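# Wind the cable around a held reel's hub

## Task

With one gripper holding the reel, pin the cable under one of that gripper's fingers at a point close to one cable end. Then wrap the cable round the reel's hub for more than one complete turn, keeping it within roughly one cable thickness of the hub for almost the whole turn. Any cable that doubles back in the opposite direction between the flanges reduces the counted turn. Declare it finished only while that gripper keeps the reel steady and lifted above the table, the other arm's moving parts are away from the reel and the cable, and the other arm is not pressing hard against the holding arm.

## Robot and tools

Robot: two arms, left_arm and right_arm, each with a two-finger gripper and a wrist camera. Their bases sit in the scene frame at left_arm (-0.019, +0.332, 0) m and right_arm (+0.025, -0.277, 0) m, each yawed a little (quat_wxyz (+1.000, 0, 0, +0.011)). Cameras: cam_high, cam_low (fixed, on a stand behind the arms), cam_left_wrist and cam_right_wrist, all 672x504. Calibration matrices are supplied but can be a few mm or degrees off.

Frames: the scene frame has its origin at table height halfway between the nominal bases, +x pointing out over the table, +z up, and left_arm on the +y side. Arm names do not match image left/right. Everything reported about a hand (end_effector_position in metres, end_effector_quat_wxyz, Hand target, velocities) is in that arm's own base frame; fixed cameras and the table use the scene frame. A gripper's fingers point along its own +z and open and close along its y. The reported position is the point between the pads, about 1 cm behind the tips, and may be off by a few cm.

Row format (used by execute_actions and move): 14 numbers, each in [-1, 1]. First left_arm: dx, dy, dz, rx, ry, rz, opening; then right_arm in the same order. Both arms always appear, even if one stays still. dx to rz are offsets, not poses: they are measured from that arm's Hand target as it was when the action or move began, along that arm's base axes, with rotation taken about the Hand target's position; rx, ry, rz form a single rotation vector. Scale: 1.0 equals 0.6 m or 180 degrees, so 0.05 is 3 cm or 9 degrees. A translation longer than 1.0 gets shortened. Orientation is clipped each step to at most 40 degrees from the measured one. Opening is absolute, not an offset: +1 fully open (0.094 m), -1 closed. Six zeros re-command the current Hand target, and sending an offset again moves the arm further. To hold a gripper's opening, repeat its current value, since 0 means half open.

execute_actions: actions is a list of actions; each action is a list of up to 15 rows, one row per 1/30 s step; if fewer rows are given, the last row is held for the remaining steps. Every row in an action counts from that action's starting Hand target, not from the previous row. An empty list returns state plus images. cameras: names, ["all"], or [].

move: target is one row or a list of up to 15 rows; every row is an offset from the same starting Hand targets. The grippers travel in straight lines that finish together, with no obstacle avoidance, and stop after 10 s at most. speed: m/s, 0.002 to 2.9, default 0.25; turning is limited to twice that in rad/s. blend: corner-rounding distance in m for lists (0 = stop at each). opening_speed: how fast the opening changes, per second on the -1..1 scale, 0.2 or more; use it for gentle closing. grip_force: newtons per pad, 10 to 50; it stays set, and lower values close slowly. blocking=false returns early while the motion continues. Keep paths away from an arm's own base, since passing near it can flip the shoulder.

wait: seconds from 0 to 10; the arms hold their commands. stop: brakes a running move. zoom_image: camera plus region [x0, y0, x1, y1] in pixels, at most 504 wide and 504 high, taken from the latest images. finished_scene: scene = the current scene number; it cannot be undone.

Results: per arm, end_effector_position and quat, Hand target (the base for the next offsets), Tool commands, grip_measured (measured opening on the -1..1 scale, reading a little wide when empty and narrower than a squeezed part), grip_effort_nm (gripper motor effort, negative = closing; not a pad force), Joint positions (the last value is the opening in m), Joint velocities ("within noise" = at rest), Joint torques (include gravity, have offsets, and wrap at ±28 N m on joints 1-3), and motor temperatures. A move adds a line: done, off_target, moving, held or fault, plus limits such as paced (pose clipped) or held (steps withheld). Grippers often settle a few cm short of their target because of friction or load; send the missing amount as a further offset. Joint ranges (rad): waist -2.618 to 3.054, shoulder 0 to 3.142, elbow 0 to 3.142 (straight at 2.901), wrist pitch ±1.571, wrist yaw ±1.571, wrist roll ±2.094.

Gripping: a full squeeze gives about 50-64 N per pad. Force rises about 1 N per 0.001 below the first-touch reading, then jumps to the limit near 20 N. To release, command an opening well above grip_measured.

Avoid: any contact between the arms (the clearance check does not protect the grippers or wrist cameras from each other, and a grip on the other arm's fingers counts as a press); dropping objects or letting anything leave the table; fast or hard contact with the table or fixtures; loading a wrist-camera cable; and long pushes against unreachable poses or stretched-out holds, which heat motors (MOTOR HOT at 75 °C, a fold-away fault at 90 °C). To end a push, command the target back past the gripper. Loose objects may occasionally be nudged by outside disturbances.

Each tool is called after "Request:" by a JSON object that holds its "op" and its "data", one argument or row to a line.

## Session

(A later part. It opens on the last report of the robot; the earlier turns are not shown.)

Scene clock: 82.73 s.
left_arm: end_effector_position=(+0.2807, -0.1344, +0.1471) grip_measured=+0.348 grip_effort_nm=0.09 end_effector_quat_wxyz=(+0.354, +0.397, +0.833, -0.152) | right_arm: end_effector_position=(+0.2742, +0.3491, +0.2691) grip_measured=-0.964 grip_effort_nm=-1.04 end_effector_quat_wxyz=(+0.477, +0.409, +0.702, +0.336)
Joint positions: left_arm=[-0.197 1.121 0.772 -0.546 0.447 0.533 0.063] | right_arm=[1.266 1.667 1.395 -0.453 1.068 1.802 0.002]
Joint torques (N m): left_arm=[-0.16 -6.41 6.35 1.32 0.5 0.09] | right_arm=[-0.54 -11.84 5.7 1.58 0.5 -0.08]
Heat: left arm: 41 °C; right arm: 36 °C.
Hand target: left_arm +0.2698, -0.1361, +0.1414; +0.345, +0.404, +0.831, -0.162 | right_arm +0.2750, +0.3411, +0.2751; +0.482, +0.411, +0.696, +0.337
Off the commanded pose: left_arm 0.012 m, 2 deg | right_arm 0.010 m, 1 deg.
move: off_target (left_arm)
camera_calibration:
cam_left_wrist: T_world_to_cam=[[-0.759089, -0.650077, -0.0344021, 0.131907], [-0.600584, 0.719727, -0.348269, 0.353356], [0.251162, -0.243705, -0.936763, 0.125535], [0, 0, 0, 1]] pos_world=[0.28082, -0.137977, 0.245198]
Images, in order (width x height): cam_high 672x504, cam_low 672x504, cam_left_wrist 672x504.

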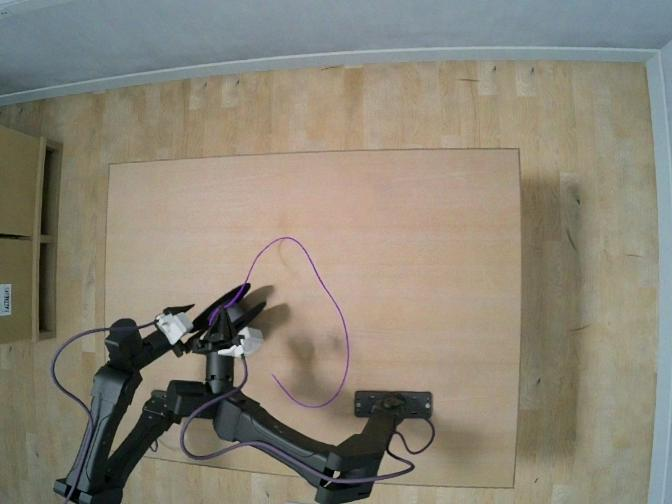

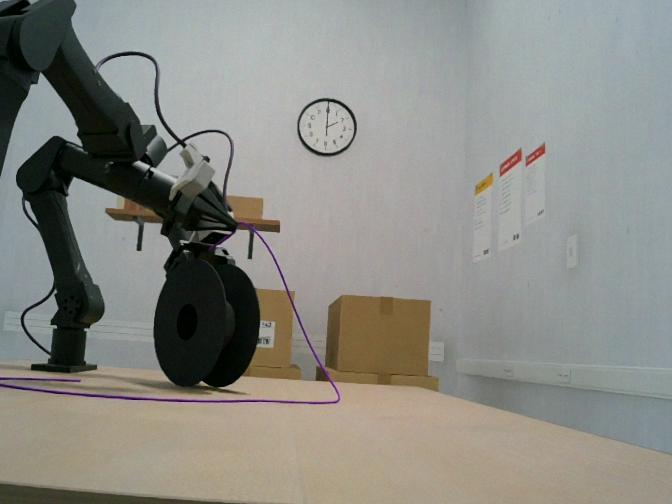

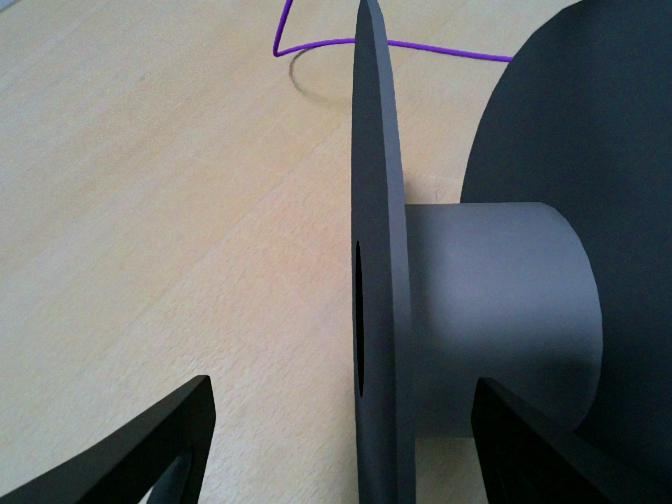

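Request:
{"op": "move", "data": {
  "target": [
    [0,0,0,0,0,0,0.35,0.05,-0.2,0.05,0.04,0.09,-0.065,-1],
    [0,0,0,0,0,0,0.35,0.008,-0.435,-0.27,0.1634,0.381,-0.264,-1]
  ],
  "cameras": ["all"],
  "speed": 0.2,
  "blend": [0.04,0]
}}

Scene clock: 91.40 s.
left_arm: end_effector_position=(+0.2807, -0.1344, +0.1471) grip_measured=+0.348 grip_effort_nm=0.09 end_effector_quat_wxyz=(+0.354, +0.397, +0.833, -0.152) | right_arm: end_effector_position=(+0.2882, +0.0830, +0.1197) grip_measured=-0.964 grip_effort_nm=-1.05 end_effector_quat_wxyz=(-0.033, +0.799, +0.599, +0.038)
Joint positions: left_arm=[-0.197 1.121 0.772 -0.546 0.447 0.533 0.063] | right_arm=[0.222 1.635 1.344 -1.237 -0.091 2.079 0.002]
Joint torques (N m): left_arm=[-0.12 -6.38 6.35 1.32 0.52 0.09] | right_arm=[-0.55 -7.04 5.19 0.03 -0.08 0.11]
Heat: left arm: 41 °C; right arm: 36 °C.
Hand target: left_arm +0.2698, -0.1361, +0.1414; +0.345, +0.404, +0.831, -0.162 | right_arm +0.2797, +0.0802, +0.1131; +0.000, +0.850, +0.527, -0.001
Off the commanded pose: left_arm 0.012 m, 2 deg | right_arm 0.011 m, 12 deg.
joint sent to its limit (right arm) — joint 6 (wrist roll), upper limit. The joint targets are off in orientation, not in position.
move: off_target (left_arm, right_arm)
camera_calibration:
cam_left_wrist: T_world_to_cam=[[-0.759089, -0.650077, -0.0344021, 0.131907], [-0.600584, 0.719727, -0.348269, 0.353356], [0.251162, -0.243705, -0.936763, 0.125535], [0, 0, 0, 1]] pos_world=[0.28082, -0.137977, 0.245198]
cam_right_wrist: T_world_to_cam=[[-0.960761, 0.277375, 0.0011733, 0.253841], [0.234908, 0.8114, 0.535209, -0.162061], [0.147502, 0.514483, -0.844719, 0.1045], [0, 0, 0, 1]] pos_world=[0.266536, 0.0073233, 0.174712]

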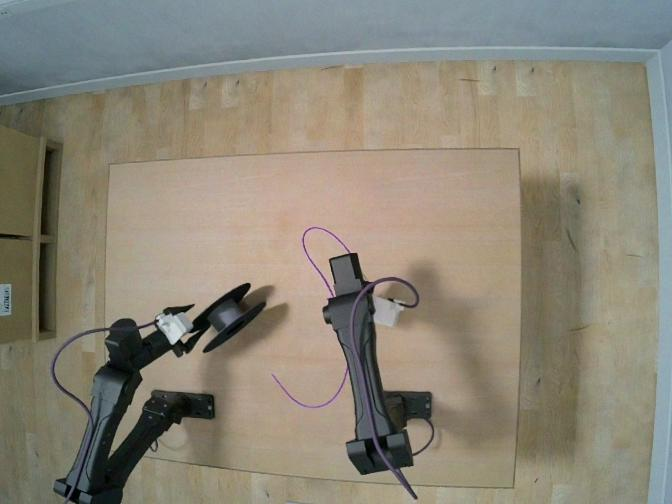

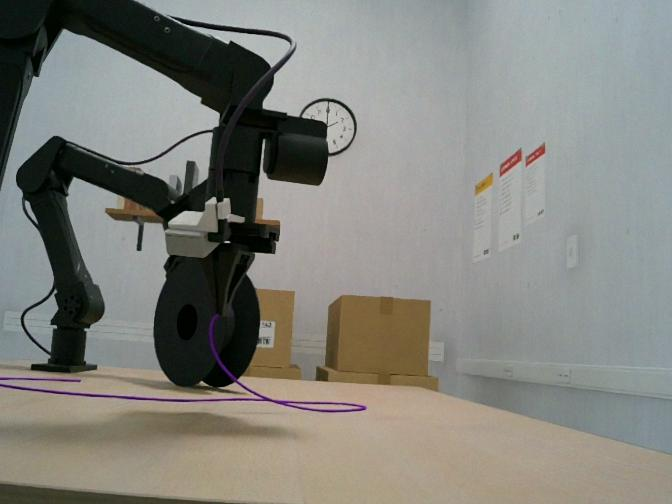

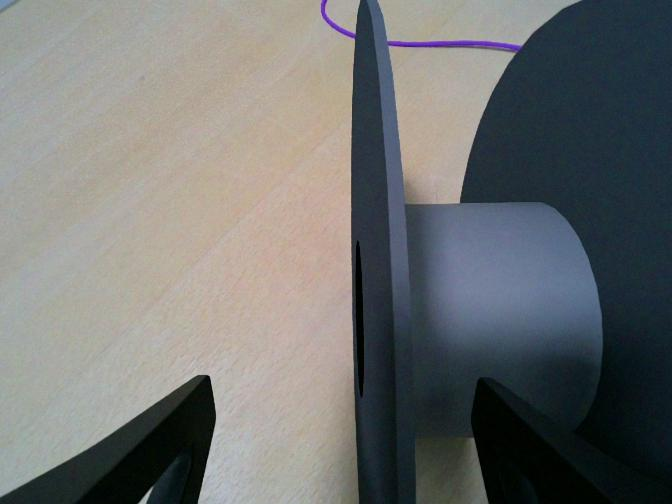

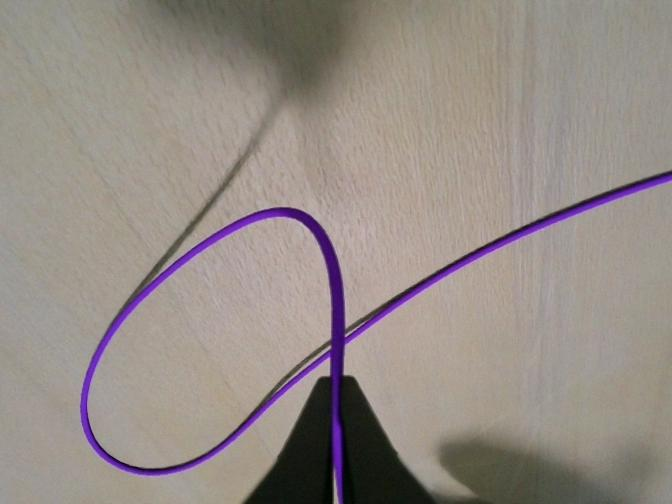

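Request:
{"op": "move", "data": {
  "target": [0,0,0,0,0,0,0.35,-0.116,0.15,-0.06,0,0,0.24,-1],
  "cameras": ["all"],
  "speed": 0.15
}}

Scene clock: 94.70 s.
left_arm: end_effector_position=(+0.2807, -0.1344, +0.1471) grip_measured=+0.348 grip_effort_nm=0.09 end_effector_quat_wxyz=(+0.354, +0.397, +0.833, -0.152) | right_arm: end_effector_position=(+0.2111, +0.1716, +0.0748) grip_measured=-0.964 grip_effort_nm=-1.05 end_effector_quat_wxyz=(-0.007, +0.600, +0.800, -0.006)
Joint positions: left_arm=[-0.197 1.121 0.772 -0.546 0.447 0.533 0.063] | right_arm=[0.672 1.61 1.141 -1.117 -0.011 1.958 0.002]
Joint torques (N m): left_arm=[-0.13 -6.39 6.38 1.31 0.51 0.09] | right_arm=[0.46 -9.55 4.67 0.14 0.09 -0.03]
Heat: left arm: 41 °C; right arm: 35 °C.
Hand target: left_arm +0.2698, -0.1361, +0.1414; +0.345, +0.404, +0.831, -0.162 | right_arm +0.2102, +0.1701, +0.0770; +0.000, +0.596, +0.803, -0.001
Off the commanded pose: left_arm 0.012 m, 2 deg | right_arm 0.003 m, 1 deg.
move: off_target (left_arm)
camera_calibration:
cam_left_wrist: T_world_to_cam=[[-0.759089, -0.650077, -0.0344021, 0.131907], [-0.600584, 0.719727, -0.348269, 0.353356], [0.251162, -0.243705, -0.936763, 0.125535], [0, 0, 0, 1]] pos_world=[0.28082, -0.137977, 0.245198]
cam_right_wrist: T_world_to_cam=[[-0.9588, -0.283812, 0.0123808, 0.250296], [-0.247816, 0.856912, 0.451983, -0.091536], [-0.138887, 0.430293, -0.891941, 0.110848], [0, 0, 0, 1]] pos_world=[0.232695, 0.101778, 0.137144]

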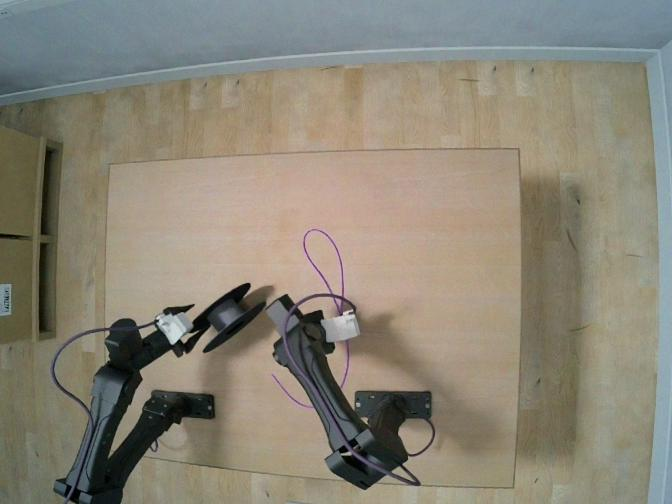

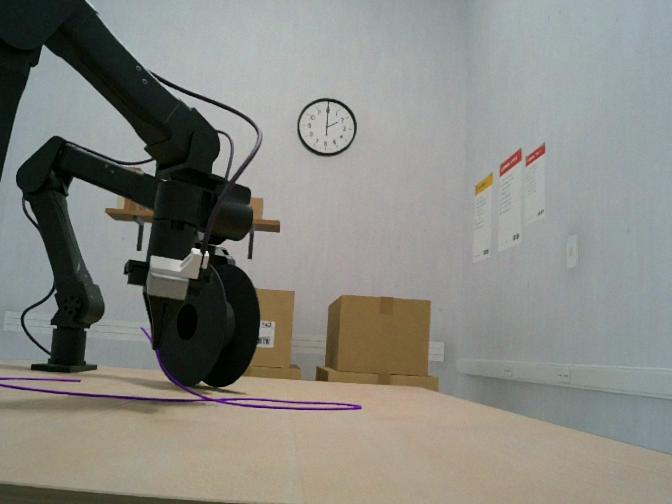

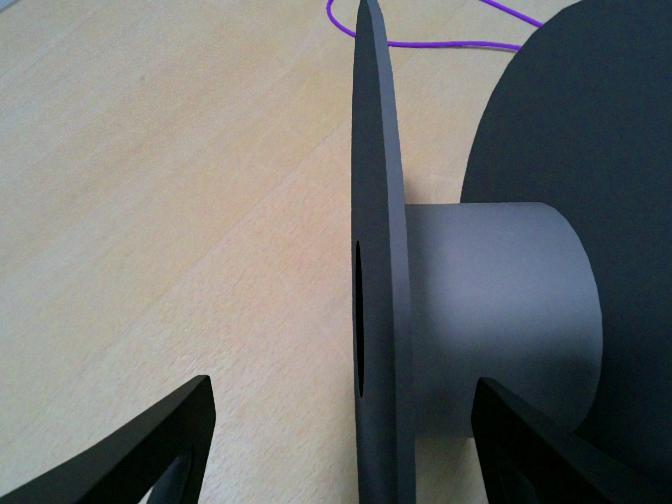

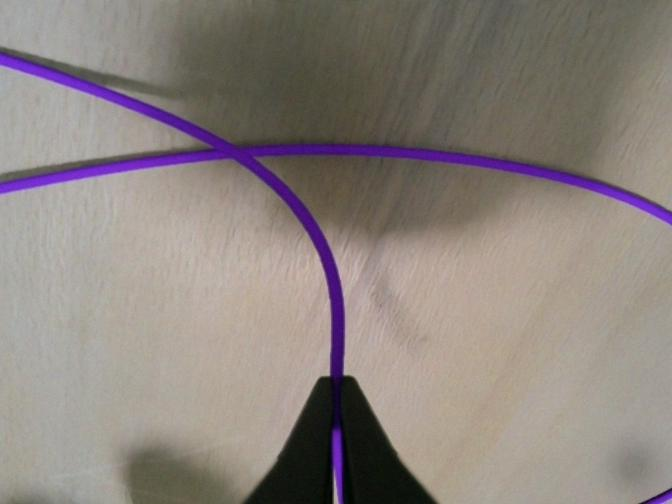

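Request:
{"op": "move", "data": {
  "target": [
    [0,0,0,0,0,0,0.35,0,0,-0.1,0,0,0,-1],
    [0,0,0,0,0,0,0.35,0,0,-0.1,0,0,0,0],
    [0,0,0,0,0,0,0.35,0.02,-0.062,-0.03,0,0,0,0]
  ],
  "cameras": ["cam_right_wrist","cam_low"],
  "speed": 0.1
}}

Scene clock: 98.17 s.
left_arm: end_effector_position=(+0.2807, -0.1344, +0.1471) grip_measured=+0.348 grip_effort_nm=0.09 end_effector_quat_wxyz=(+0.354, +0.397, +0.833, -0.152) | right_arm: end_effector_position=(+0.2192, +0.1346, +0.0499) grip_measured=-0.002 grip_effort_nm=0.11 end_effector_quat_wxyz=(-0.007, +0.595, +0.803, -0.006)
Joint positions: left_arm=[-0.197 1.121 0.772 -0.546 0.447 0.533 0.063] | right_arm=[0.542 1.582 1.01 -1.015 -0.007 1.817 0.047]
Joint torques (N m): left_arm=[-0.14 -6.38 6.34 1.31 0.49 0.1] | right_arm=[-0.5 -8.92 7.2 -0.07 0.1 -0.08]
Heat: left arm: 41 °C; right arm: 35 °C.
Hand target: left_arm +0.2698, -0.1361, +0.1414; +0.345, +0.404, +0.831, -0.162 | right_arm +0.2223, +0.1329, +0.0590; +0.000, +0.596, +0.803, +0.000
Off the commanded pose: left_arm 0.012 m, 2 deg | right_arm 0.010 m, 1 deg.
move: off_target (left_arm)
camera_calibration:
cam_right_wrist: T_world_to_cam=[[-0.955713, -0.294044, 0.0122903, 0.248465], [-0.257176, 0.854729, 0.450887, -0.044149], [-0.143085, 0.427757, -0.892497, 0.106882], [0, 0, 0, 1]] pos_world=[0.241401, 0.0650757, 0.112244]
Images, in order (width x height): cam_low 672x504, cam_right_wrist 672x504.

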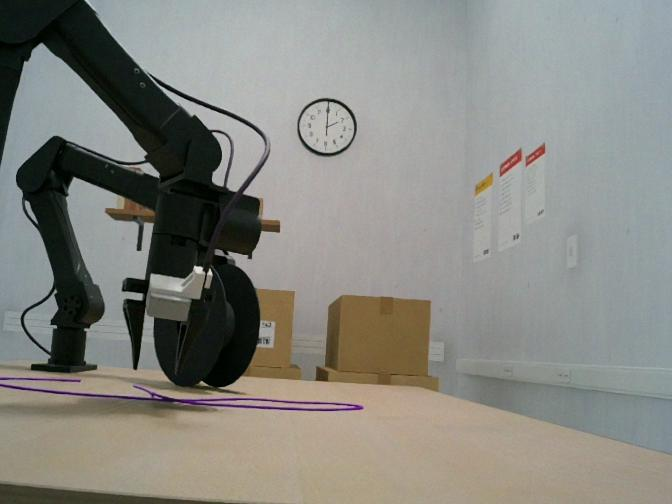

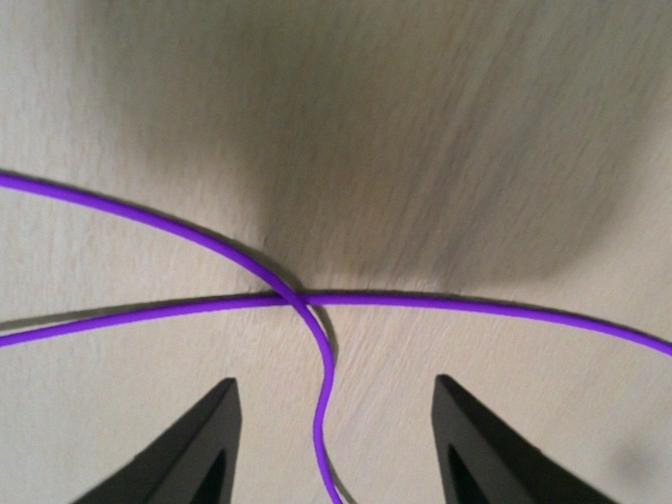

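Request:
{"op": "move", "data": {
  "target": [
    [0,0,0,0,0,0,0.35,0.001,0.0215,-0.03,0,0,0.05,0],
    [0,0,0,0,0,0,0.35,0.001,0.0215,-0.08,0,0,0.05,0],
    [0,0,0,0,0,0,0.35,0.001,0.0215,-0.08,0,0,0.05,-1]
  ],
  "cameras": ["cam_right_wrist","cam_low"],
  "speed": 0.08,
  "opening_speed": 0.8
}}

Scene clock: 103.40 s.
left_arm: end_effector_position=(+0.2807, -0.1344, +0.1471) grip_measured=+0.348 grip_effort_nm=0.09 end_effector_quat_wxyz=(+0.354, +0.397, +0.833, -0.152) | right_arm: end_effector_position=(+0.2276, +0.1480, +0.0191) grip_measured=-0.953 grip_effort_nm=-0.99 end_effector_quat_wxyz=(+0.002, +0.536, +0.844, +0.013)
Joint positions: left_arm=[-0.197 1.121 0.772 -0.546 0.447 0.533 0.063] | right_arm=[0.568 1.645 0.943 -0.844 -0.007 1.7 0.002]
Joint torques (N m): left_arm=[-0.08 -6.38 6.34 1.33 0.48 0.1] | right_arm=[0.66 -5.97 4.27 0.32 0.09 -0.03]
Heat: left arm: 41 °C; right arm: 35 °C.
Hand target: left_arm +0.2698, -0.1361, +0.1414; +0.345, +0.404, +0.831, -0.162 | right_arm +0.2229, +0.1458, +0.0111; +0.000, +0.531, +0.847, +0.000
Off the commanded pose: left_arm 0.012 m, 2 deg | right_arm 0.010 m, 2 deg.
move: off_target (left_arm)
camera_calibration:
cam_right_wrist: T_world_to_cam=[[-0.903239, -0.428147, -0.0291463, 0.269588], [-0.392969, 0.797912, 0.457068, -0.000348855], [-0.172436, 0.424295, -0.888954, 0.082025], [0, 0, 0, 1]] pos_world=[0.257509, 0.0808987, 0.0809334]
Images, in order (width x height): cam_low 672x504, cam_right_wrist 672x504.

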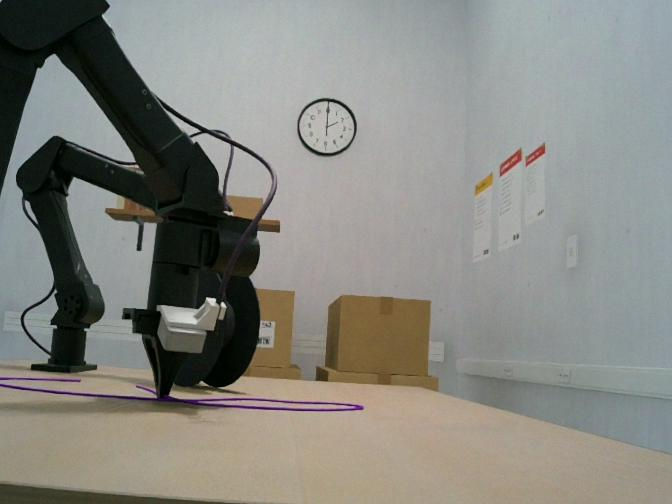

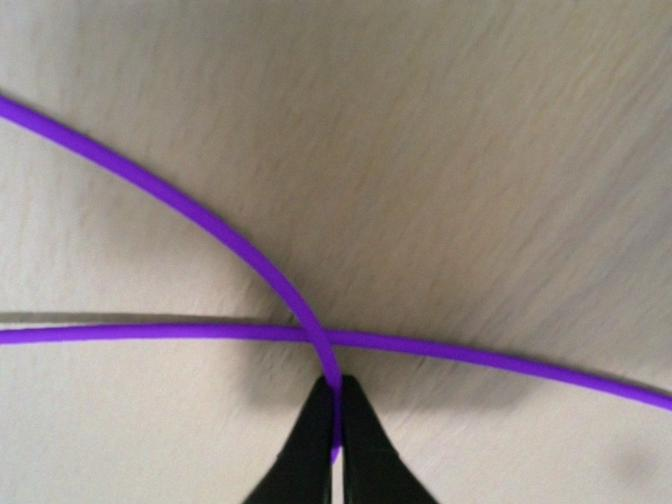

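Request:
{"op": "move", "data": {
  "target": [
    [-0.002,-0.005,0.003,0,0,0,0.35,0.1,0.05,0.3,0.0,-0.05,0.0,-1],
    [-0.002,-0.005,0.003,0,0,0,0.35,0.17,0.29,0.46,0.0335,-0.452,0.2275,-1]
  ],
  "cameras": ["all"],
  "speed": 0.2,
  "blend": [0.04,0]
}}

Scene clock: 109.83 s.
left_arm: end_effector_position=(+0.2791, -0.1370, +0.1468) grip_measured=+0.348 grip_effort_nm=0.09 end_effector_quat_wxyz=(+0.352, +0.401, +0.832, -0.154) | right_arm: end_effector_position=(+0.3254, +0.3206, +0.2897) grip_measured=-0.955 grip_effort_nm=-1.05 end_effector_quat_wxyz=(+0.513, +0.104, +0.763, +0.380)
Joint positions: left_arm=[-0.206 1.121 0.772 -0.548 0.447 0.533 0.063] | right_arm=[0.941 1.39 0.987 0.197 0.431 0.86 0.002]
Joint torques (N m): left_arm=[-0.8 -6.78 6.69 1.3 0.38 -0.05] | right_arm=[-0.05 -7.24 6.06 2.37 0.05 -0.1]
Heat: left arm: 41 °C; right arm: 35 °C.
Hand target: left_arm +0.2685, -0.1391, +0.1432; +0.345, +0.404, +0.831, -0.162 | right_arm +0.3248, +0.3199, +0.2870; +0.515, +0.100, +0.763, +0.378
Off the commanded pose: left_arm 0.011 m, 1 deg | right_arm 0.003 m, 1 deg.
move: off_target (left_arm)
camera_calibration:
cam_left_wrist: T_world_to_cam=[[-0.765327, -0.642786, -0.0331693, 0.131481], [-0.594353, 0.72556, -0.346853, 0.353061], [0.247018, -0.245742, -0.937333, 0.126079], [0, 0, 0, 1]] pos_world=[0.279326, -0.14067, 0.244999]
cam_right_wrist: T_world_to_cam=[[0.237359, -0.689283, -0.684507, 0.342106], [-0.788871, 0.274424, -0.549886, 0.365123], [0.566872, 0.670508, -0.478618, -0.172093], [0, 0, 0, 1]] pos_world=[0.304388, 0.250999, 0.352583]

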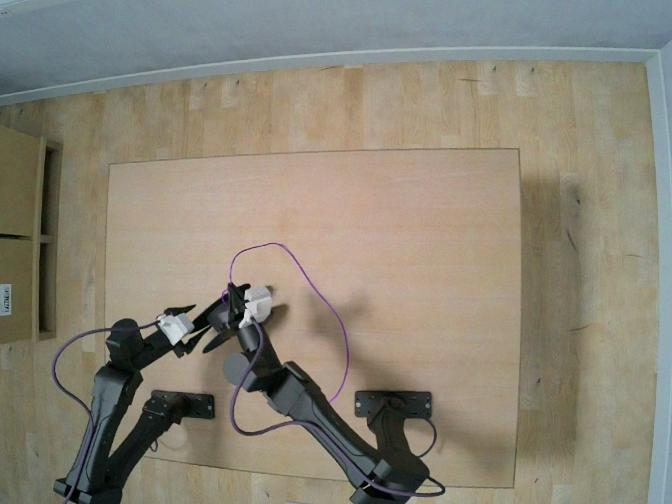

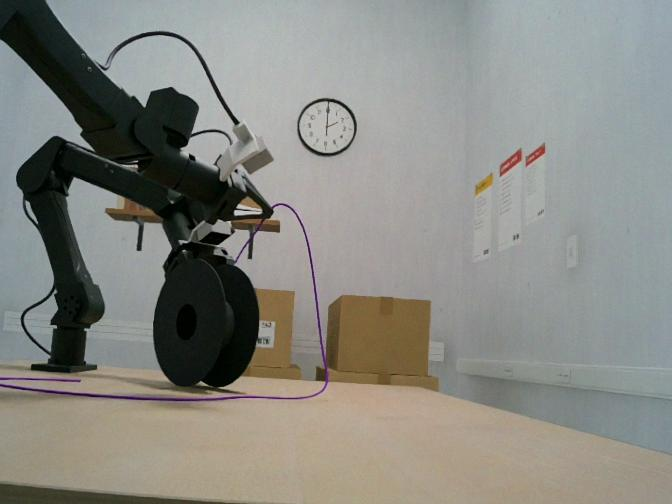

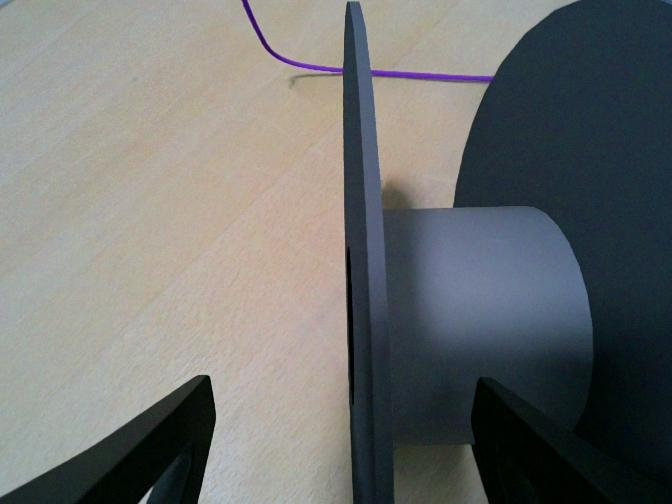

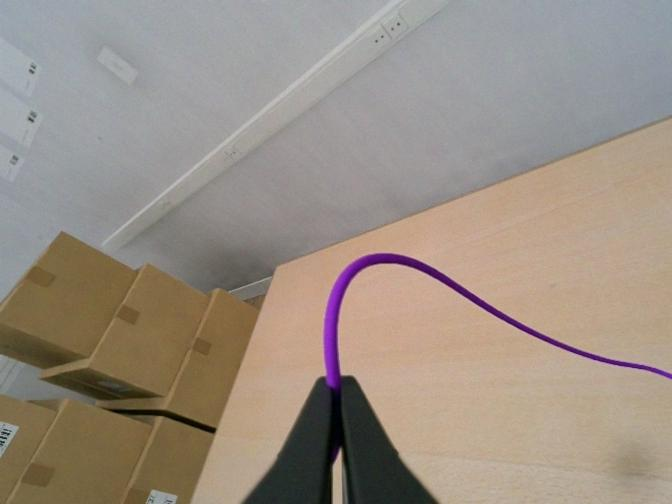

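Request:
{"op": "move", "data": {
  "target": [-0.008,-0.0065,0,0,0,0,0.35,-0.062,0.075,-0.074,0,0,0,-1],
  "cameras": ["cam_left_wrist","cam_low","cam_high"],
  "speed": 0.1
}}

Scene clock: 111.73 s.
left_arm: end_effector_position=(+0.2731, -0.1434, +0.1496) grip_measured=+0.348 grip_effort_nm=0.09 end_effector_quat_wxyz=(+0.354, +0.404, +0.828, -0.160) | right_arm: end_effector_position=(+0.2882, +0.3646, +0.2503) grip_measured=-0.955 grip_effort_nm=-1.04 end_effector_quat_wxyz=(+0.516, +0.097, +0.761, +0.382)
Joint positions: left_arm=[-0.232 1.099 0.763 -0.549 0.446 0.513 0.063] | right_arm=[1.12 1.502 0.918 0.369 0.599 0.887 0.002]
Joint torques (N m): left_arm=[-0.7 -6.37 6.35 1.36 0.2 -0.07] | right_arm=[0.39 -6.83 6.02 2.3 0.16 0.1]
Heat: left arm: 41 °C; right arm: 35 °C.
Hand target: left_arm +0.2637, -0.1430, +0.1432; +0.345, +0.404, +0.831, -0.162 | right_arm +0.2877, +0.3648, +0.2426; +0.515, +0.100, +0.763, +0.378
Off the commanded pose: left_arm 0.011 m, 1 deg | right_arm 0.008 m, 1 deg.
move: off_target (left_arm)
camera_calibration:
cam_left_wrist: T_world_to_cam=[[-0.77227, -0.634693, -0.0276451, 0.125147], [-0.585604, 0.728062, -0.356363, 0.354505], [0.246308, -0.259019, -0.933939, 0.126348], [0, 0, 0, 1]] pos_world=[0.273126, -0.145945, 0.247794]
Images, in order (width x height): cam_high 672x504, cam_low 672x504, cam_left_wrist 672x504.

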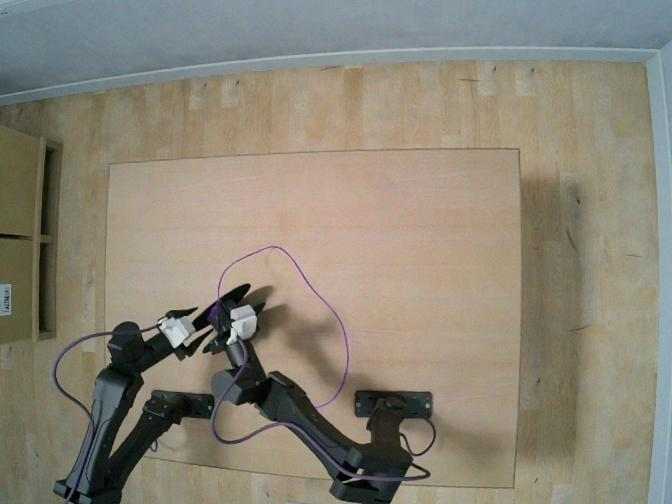

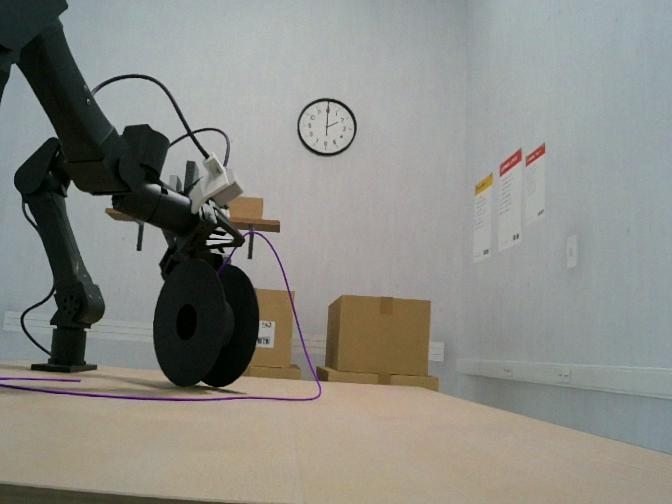

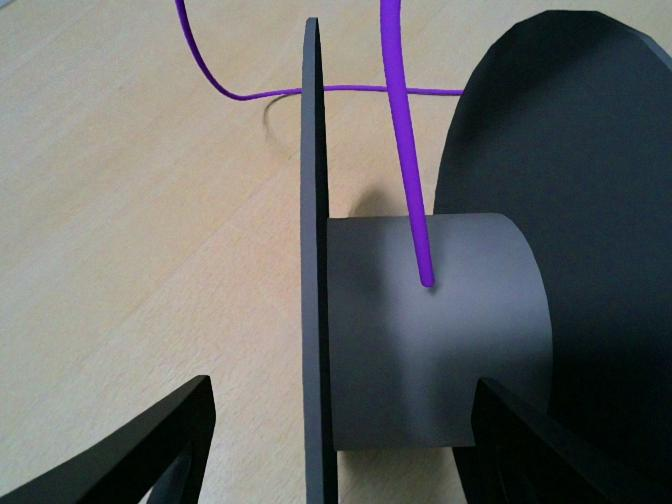

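Request:
{"op": "move", "data": {
  "target": [0,0,0,0,0,0,0.35,-0.043,0.06,-0.06,0,0,0,-1],
  "cameras": ["cam_left_wrist","cam_low","cam_high"],
  "speed": 0.08
}}

Scene clock: 113.47 s.
left_arm: end_effector_position=(+0.2731, -0.1434, +0.1496) grip_measured=+0.348 grip_effort_nm=0.09 end_effector_quat_wxyz=(+0.354, +0.404, +0.828, -0.160) | right_arm: end_effector_position=(+0.2638, +0.3985, +0.2397) grip_measured=-0.955 grip_effort_nm=-1.05 end_effector_quat_wxyz=(+0.525, +0.118, +0.734, +0.414)
Joint positions: left_arm=[-0.232 1.099 0.763 -0.549 0.446 0.513 0.063] | right_arm=[1.237 1.625 0.918 0.565 0.725 0.921 0.002]
Joint torques (N m): left_arm=[-0.73 -6.35 6.38 1.35 0.23 -0.06] | right_arm=[0.47 -5.85 5.52 1.5 0.07 0.05]
Heat: left arm: 41 °C; right arm: 35 °C.
Hand target: left_arm +0.2637, -0.1430, +0.1432; +0.345, +0.404, +0.831, -0.162 | right_arm +0.2618, +0.4009, +0.2067; +0.515, +0.100, +0.763, +0.378
Off the commanded pose: left_arm 0.011 m, 1 deg | right_arm 0.033 m, 6 deg.
move: off_target (left_arm, right_arm)
camera_calibration:
cam_left_wrist: T_world_to_cam=[[-0.77227, -0.634693, -0.0276451, 0.125147], [-0.585604, 0.728062, -0.356363, 0.354505], [0.246308, -0.259019, -0.933939, 0.126348], [0, 0, 0, 1]] pos_world=[0.273126, -0.145945, 0.247794]
Images, in order (width x height): cam_high 672x504, cam_low 672x504, cam_left_wrist 672x504.

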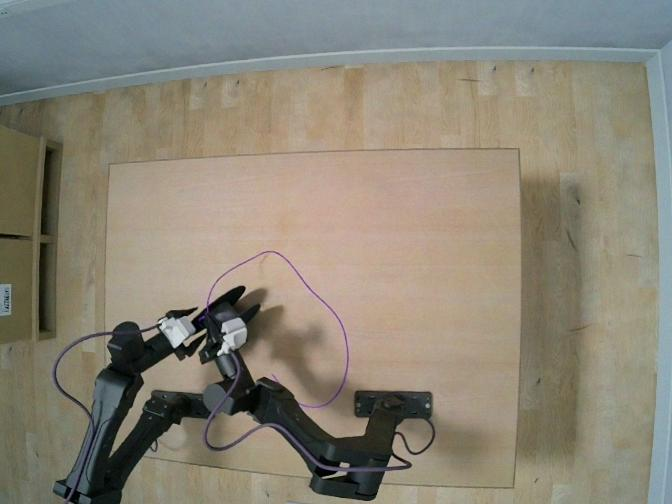

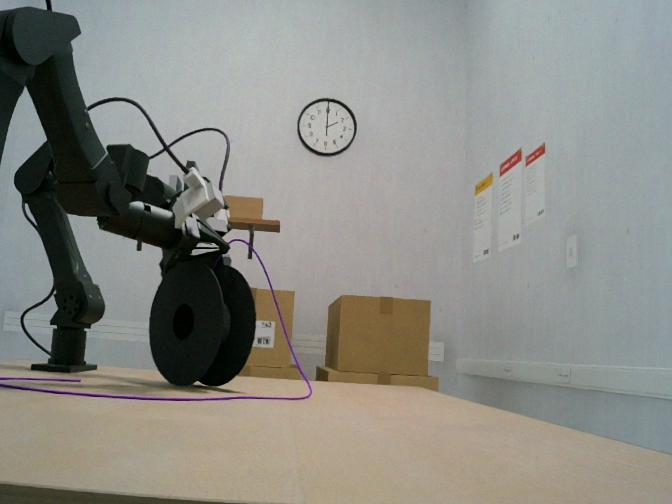

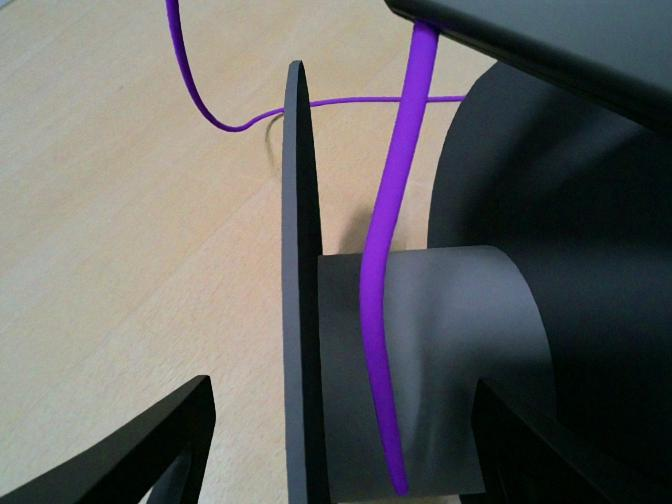

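Request:
{"op": "move", "data": {
  "target": [0,0,0.03,0,0,0,0.35,0.004,-0.004,0.042,0,0,0,-1],
  "cameras": ["cam_left_wrist","cam_low"],
  "speed": 0.05
}}

Scene clock: 116.50 s.
left_arm: end_effector_position=(+0.2601, -0.1403, +0.1419) grip_measured=+0.348 grip_effort_nm=0.09 end_effector_quat_wxyz=(+0.326, +0.401, +0.840, -0.166) | right_arm: end_effector_position=(+0.2645, +0.4006, +0.2390) grip_measured=-0.955 grip_effort_nm=-1.05 end_effector_quat_wxyz=(+0.522, +0.111, +0.746, +0.398)
Joint positions: left_arm=[-0.232 1.09 0.763 -0.62 0.446 0.512 0.063] | right_arm=[1.237 1.624 0.953 0.487 0.725 0.921 0.002]
Joint torques (N m): left_arm=[-0.8 -6.17 12.51 1.24 0.23 -0.07] | right_arm=[-0.36 -9.78 7.46 1.27 -0.01 0.02]
Heat: left arm: 41 °C; right arm: 35 °C.
Hand target: left_arm +0.2637, -0.1431, +0.1612; +0.345, +0.404, +0.831, -0.162 | right_arm +0.2642, +0.3985, +0.2318; +0.515, +0.100, +0.763, +0.378
Off the commanded pose: left_arm 0.020 m, 2 deg | right_arm 0.007 m, 3 deg.
move: off_target (left_arm, right_arm)
camera_calibration:
cam_left_wrist: T_world_to_cam=[[-0.7725, -0.634927, 0.0105686, 0.111443], [-0.60624, 0.73244, -0.309847, 0.341313], [0.188989, -0.245764, -0.950728, 0.142276], [0, 0, 0, 1]] pos_world=[0.266118, -0.144266, 0.239843]
Images, in order (width x height): cam_low 672x504, cam_left_wrist 672x504.

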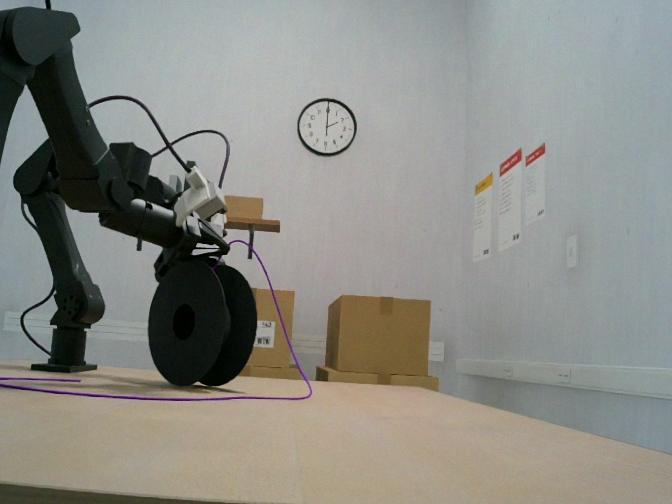

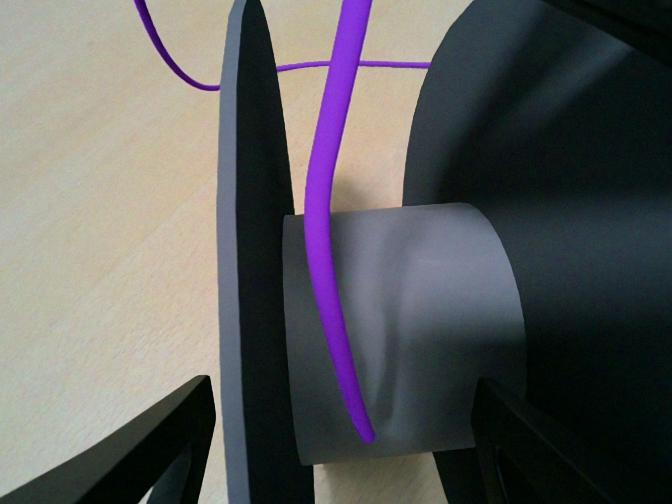

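Request:
{"op": "move", "data": {
  "target": [-0.006,0.004,-0.03,0,0,0,0.35,0.06,-0.075,0.07,0,0,0,-1],
  "cameras": ["all"],
  "speed": 0.1
}}

Request:
{"op": "zoom_image", "data": {
  "camera": "cam_low",
  "region": [80, 100, 340, 400]
}}

Scene clock: 118.27 s.
left_arm: end_effector_position=(+0.2648, -0.1415, +0.1467) grip_measured=+0.348 grip_effort_nm=0.09 end_effector_quat_wxyz=(+0.344, +0.402, +0.833, -0.163) | right_arm: end_effector_position=(+0.2991, +0.3556, +0.2556) grip_measured=-0.955 grip_effort_nm=-1.04 end_effector_quat_wxyz=(+0.508, +0.097, +0.771, +0.370)
Joint positions: left_arm=[-0.232 1.079 0.755 -0.583 0.446 0.512 0.063] | right_arm=[1.077 1.482 0.957 0.276 0.559 0.889 0.002]
Joint torques (N m): left_arm=[0.03 -6.01 6.38 1.51 0.28 0.01] | right_arm=[-0.4 -9.99 9.33 1.97 0.1 -0.1]
Heat: left arm: 41 °C; right arm: 35 °C.
Hand target: left_arm +0.2601, -0.1407, +0.1432; +0.345, +0.404, +0.831, -0.162 | right_arm +0.3002, +0.3535, +0.2739; +0.515, +0.100, +0.763, +0.378
Off the commanded pose: left_arm 0.006 m, 0 deg | right_arm 0.018 m, 2 deg.
move: off_target (right_arm)
camera_calibration:
cam_left_wrist: T_world_to_cam=[[-0.77242, -0.63497, -0.0134623, 0.117793], [-0.593725, 0.729449, -0.339697, 0.3472], [0.225518, -0.254396, -0.940438, 0.133325], [0, 0, 0, 1]] pos_world=[0.267059, -0.144552, 0.244912]
cam_right_wrist: T_world_to_cam=[[0.232133, -0.706436, -0.668628, 0.352746], [-0.797291, 0.255567, -0.54682, 0.324431], [0.557173, 0.660026, -0.503909, -0.183969], [0, 0, 0, 1]] pos_world=[0.279285, 0.287702, 0.320557]

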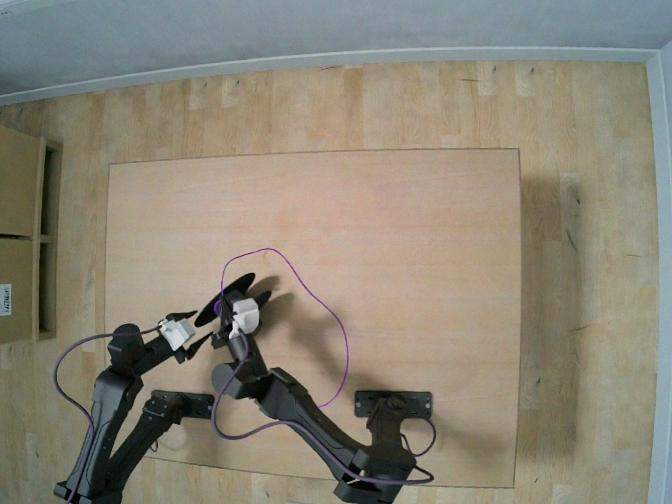

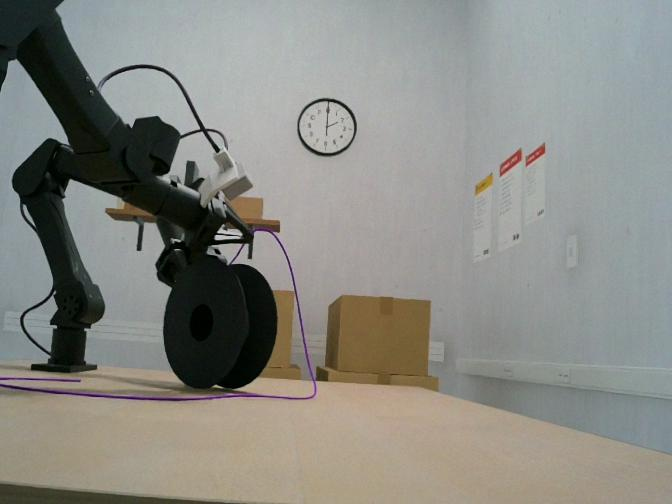

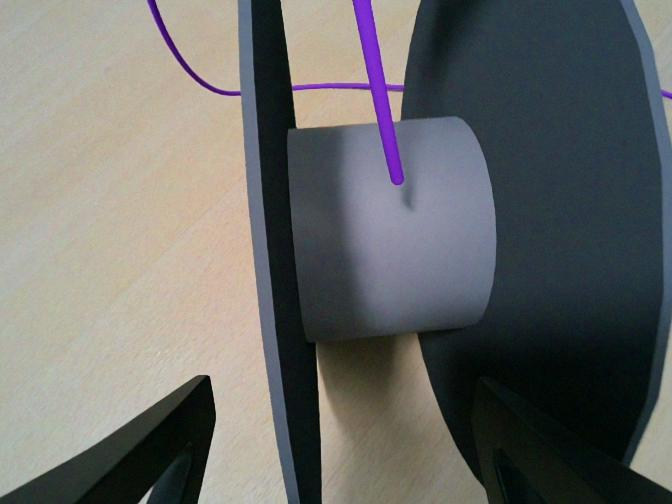

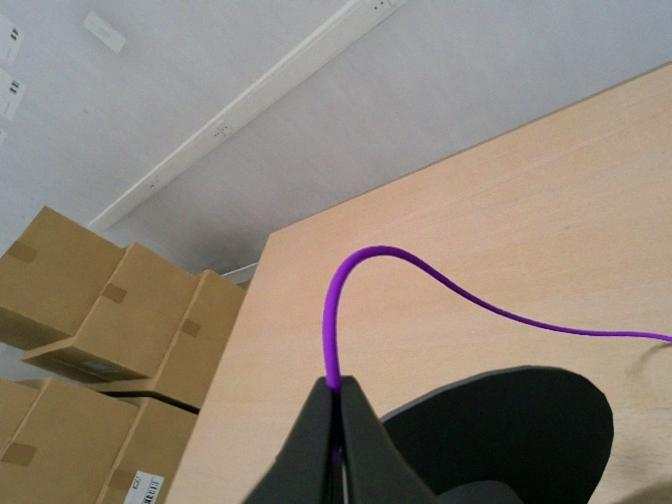

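Scaled by 1.680 from the camera's 672x504 image, which has a finer 960x720 frame.

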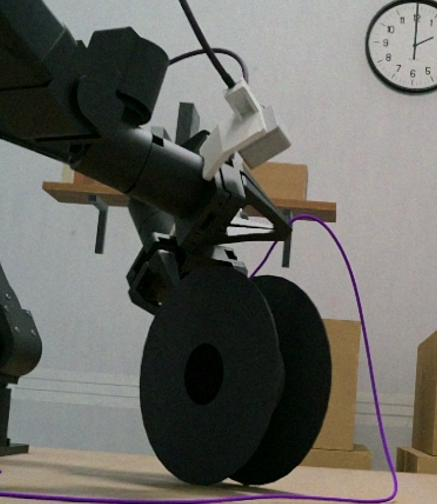

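Request:
{"op": "move", "data": {
  "target": [
    [0,0,0,0,0,0,0.35,0.067,-0.167,0.1,-0.08,0.06,0.05,-1],
    [0,0,0,0,0,0,0.35,0.05,-0.339,-0.307,-0.352,0.282,0.2076,-1]
  ],
  "cameras": ["all"],
  "speed": 0.2,
  "blend": [0.04,0]
}}

Scene clock: 124.43 s.
left_arm: end_effector_position=(+0.2648, -0.1415, +0.1467) grip_measured=+0.348 grip_effort_nm=0.09 end_effector_quat_wxyz=(+0.344, +0.402, +0.833, -0.163) | right_arm: end_effector_position=(+0.3264, +0.1525, +0.0892) grip_measured=-0.955 grip_effort_nm=-1.04 end_effector_quat_wxyz=(+0.003, -0.259, +0.966, +0.003)
Joint positions: left_arm=[-0.232 1.079 0.755 -0.583 0.446 0.512 0.063] | right_arm=[0.432 1.911 1.56 -1.213 -0.005 -0.093 0.002]
Joint torques (N m): left_arm=[-0.02 -6 6.39 1.52 0.29 0.02] | right_arm=[-0.77 -9.59 7.87 0.05 0.03 -0.03]
Heat: left arm: 41 °C; right arm: 36 °C.
Hand target: left_arm +0.2601, -0.1407, +0.1432; +0.345, +0.404, +0.831, -0.162 | right_arm +0.3302, +0.1501, +0.0897; +0.000, -0.259, +0.966, +0.000
Off the commanded pose: left_arm 0.006 m, 0 deg | right_arm 0.005 m, 0 deg.
move: done
camera_calibration:
cam_left_wrist: T_world_to_cam=[[-0.77242, -0.63497, -0.0134623, 0.117793], [-0.593725, 0.729449, -0.339697, 0.3472], [0.225518, -0.254396, -0.940438, 0.133325], [0, 0, 0, 1]] pos_world=[0.267059, -0.144552, 0.244912]
cam_right_wrist: T_world_to_cam=[[0.503802, -0.863765, -0.0096766, -0.0317242], [-0.77304, -0.455828, 0.441168, 0.319545], [-0.385477, -0.214781, -0.897372, 0.327204], [0, 0, 0, 1]] pos_world=[0.389134, 0.188533, 0.152344]

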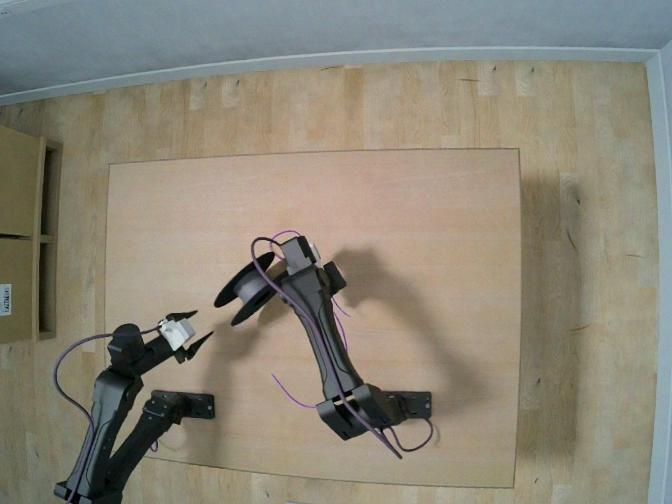

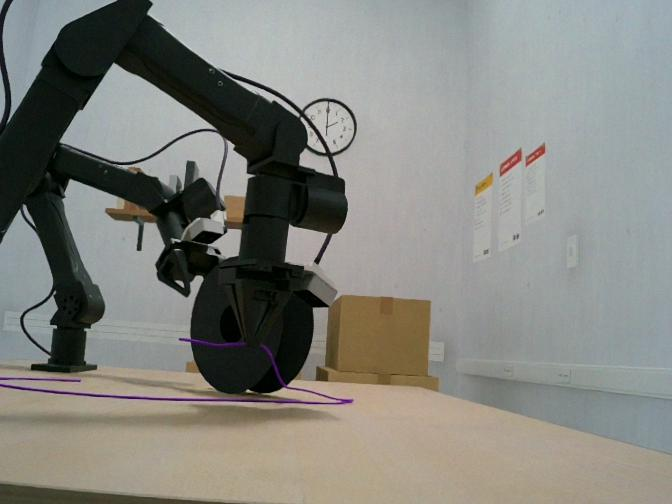

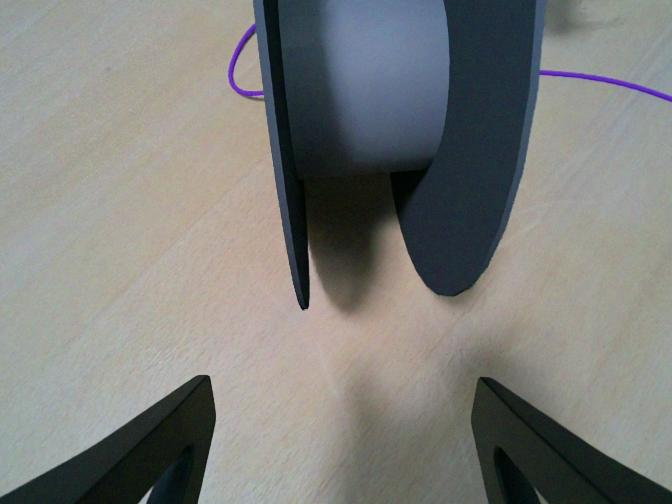

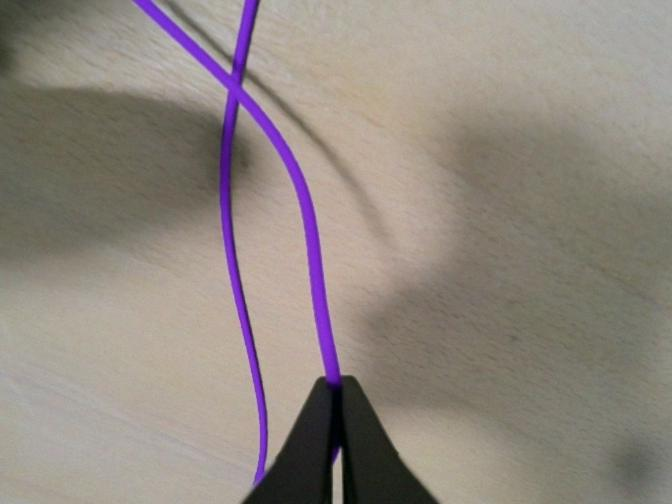

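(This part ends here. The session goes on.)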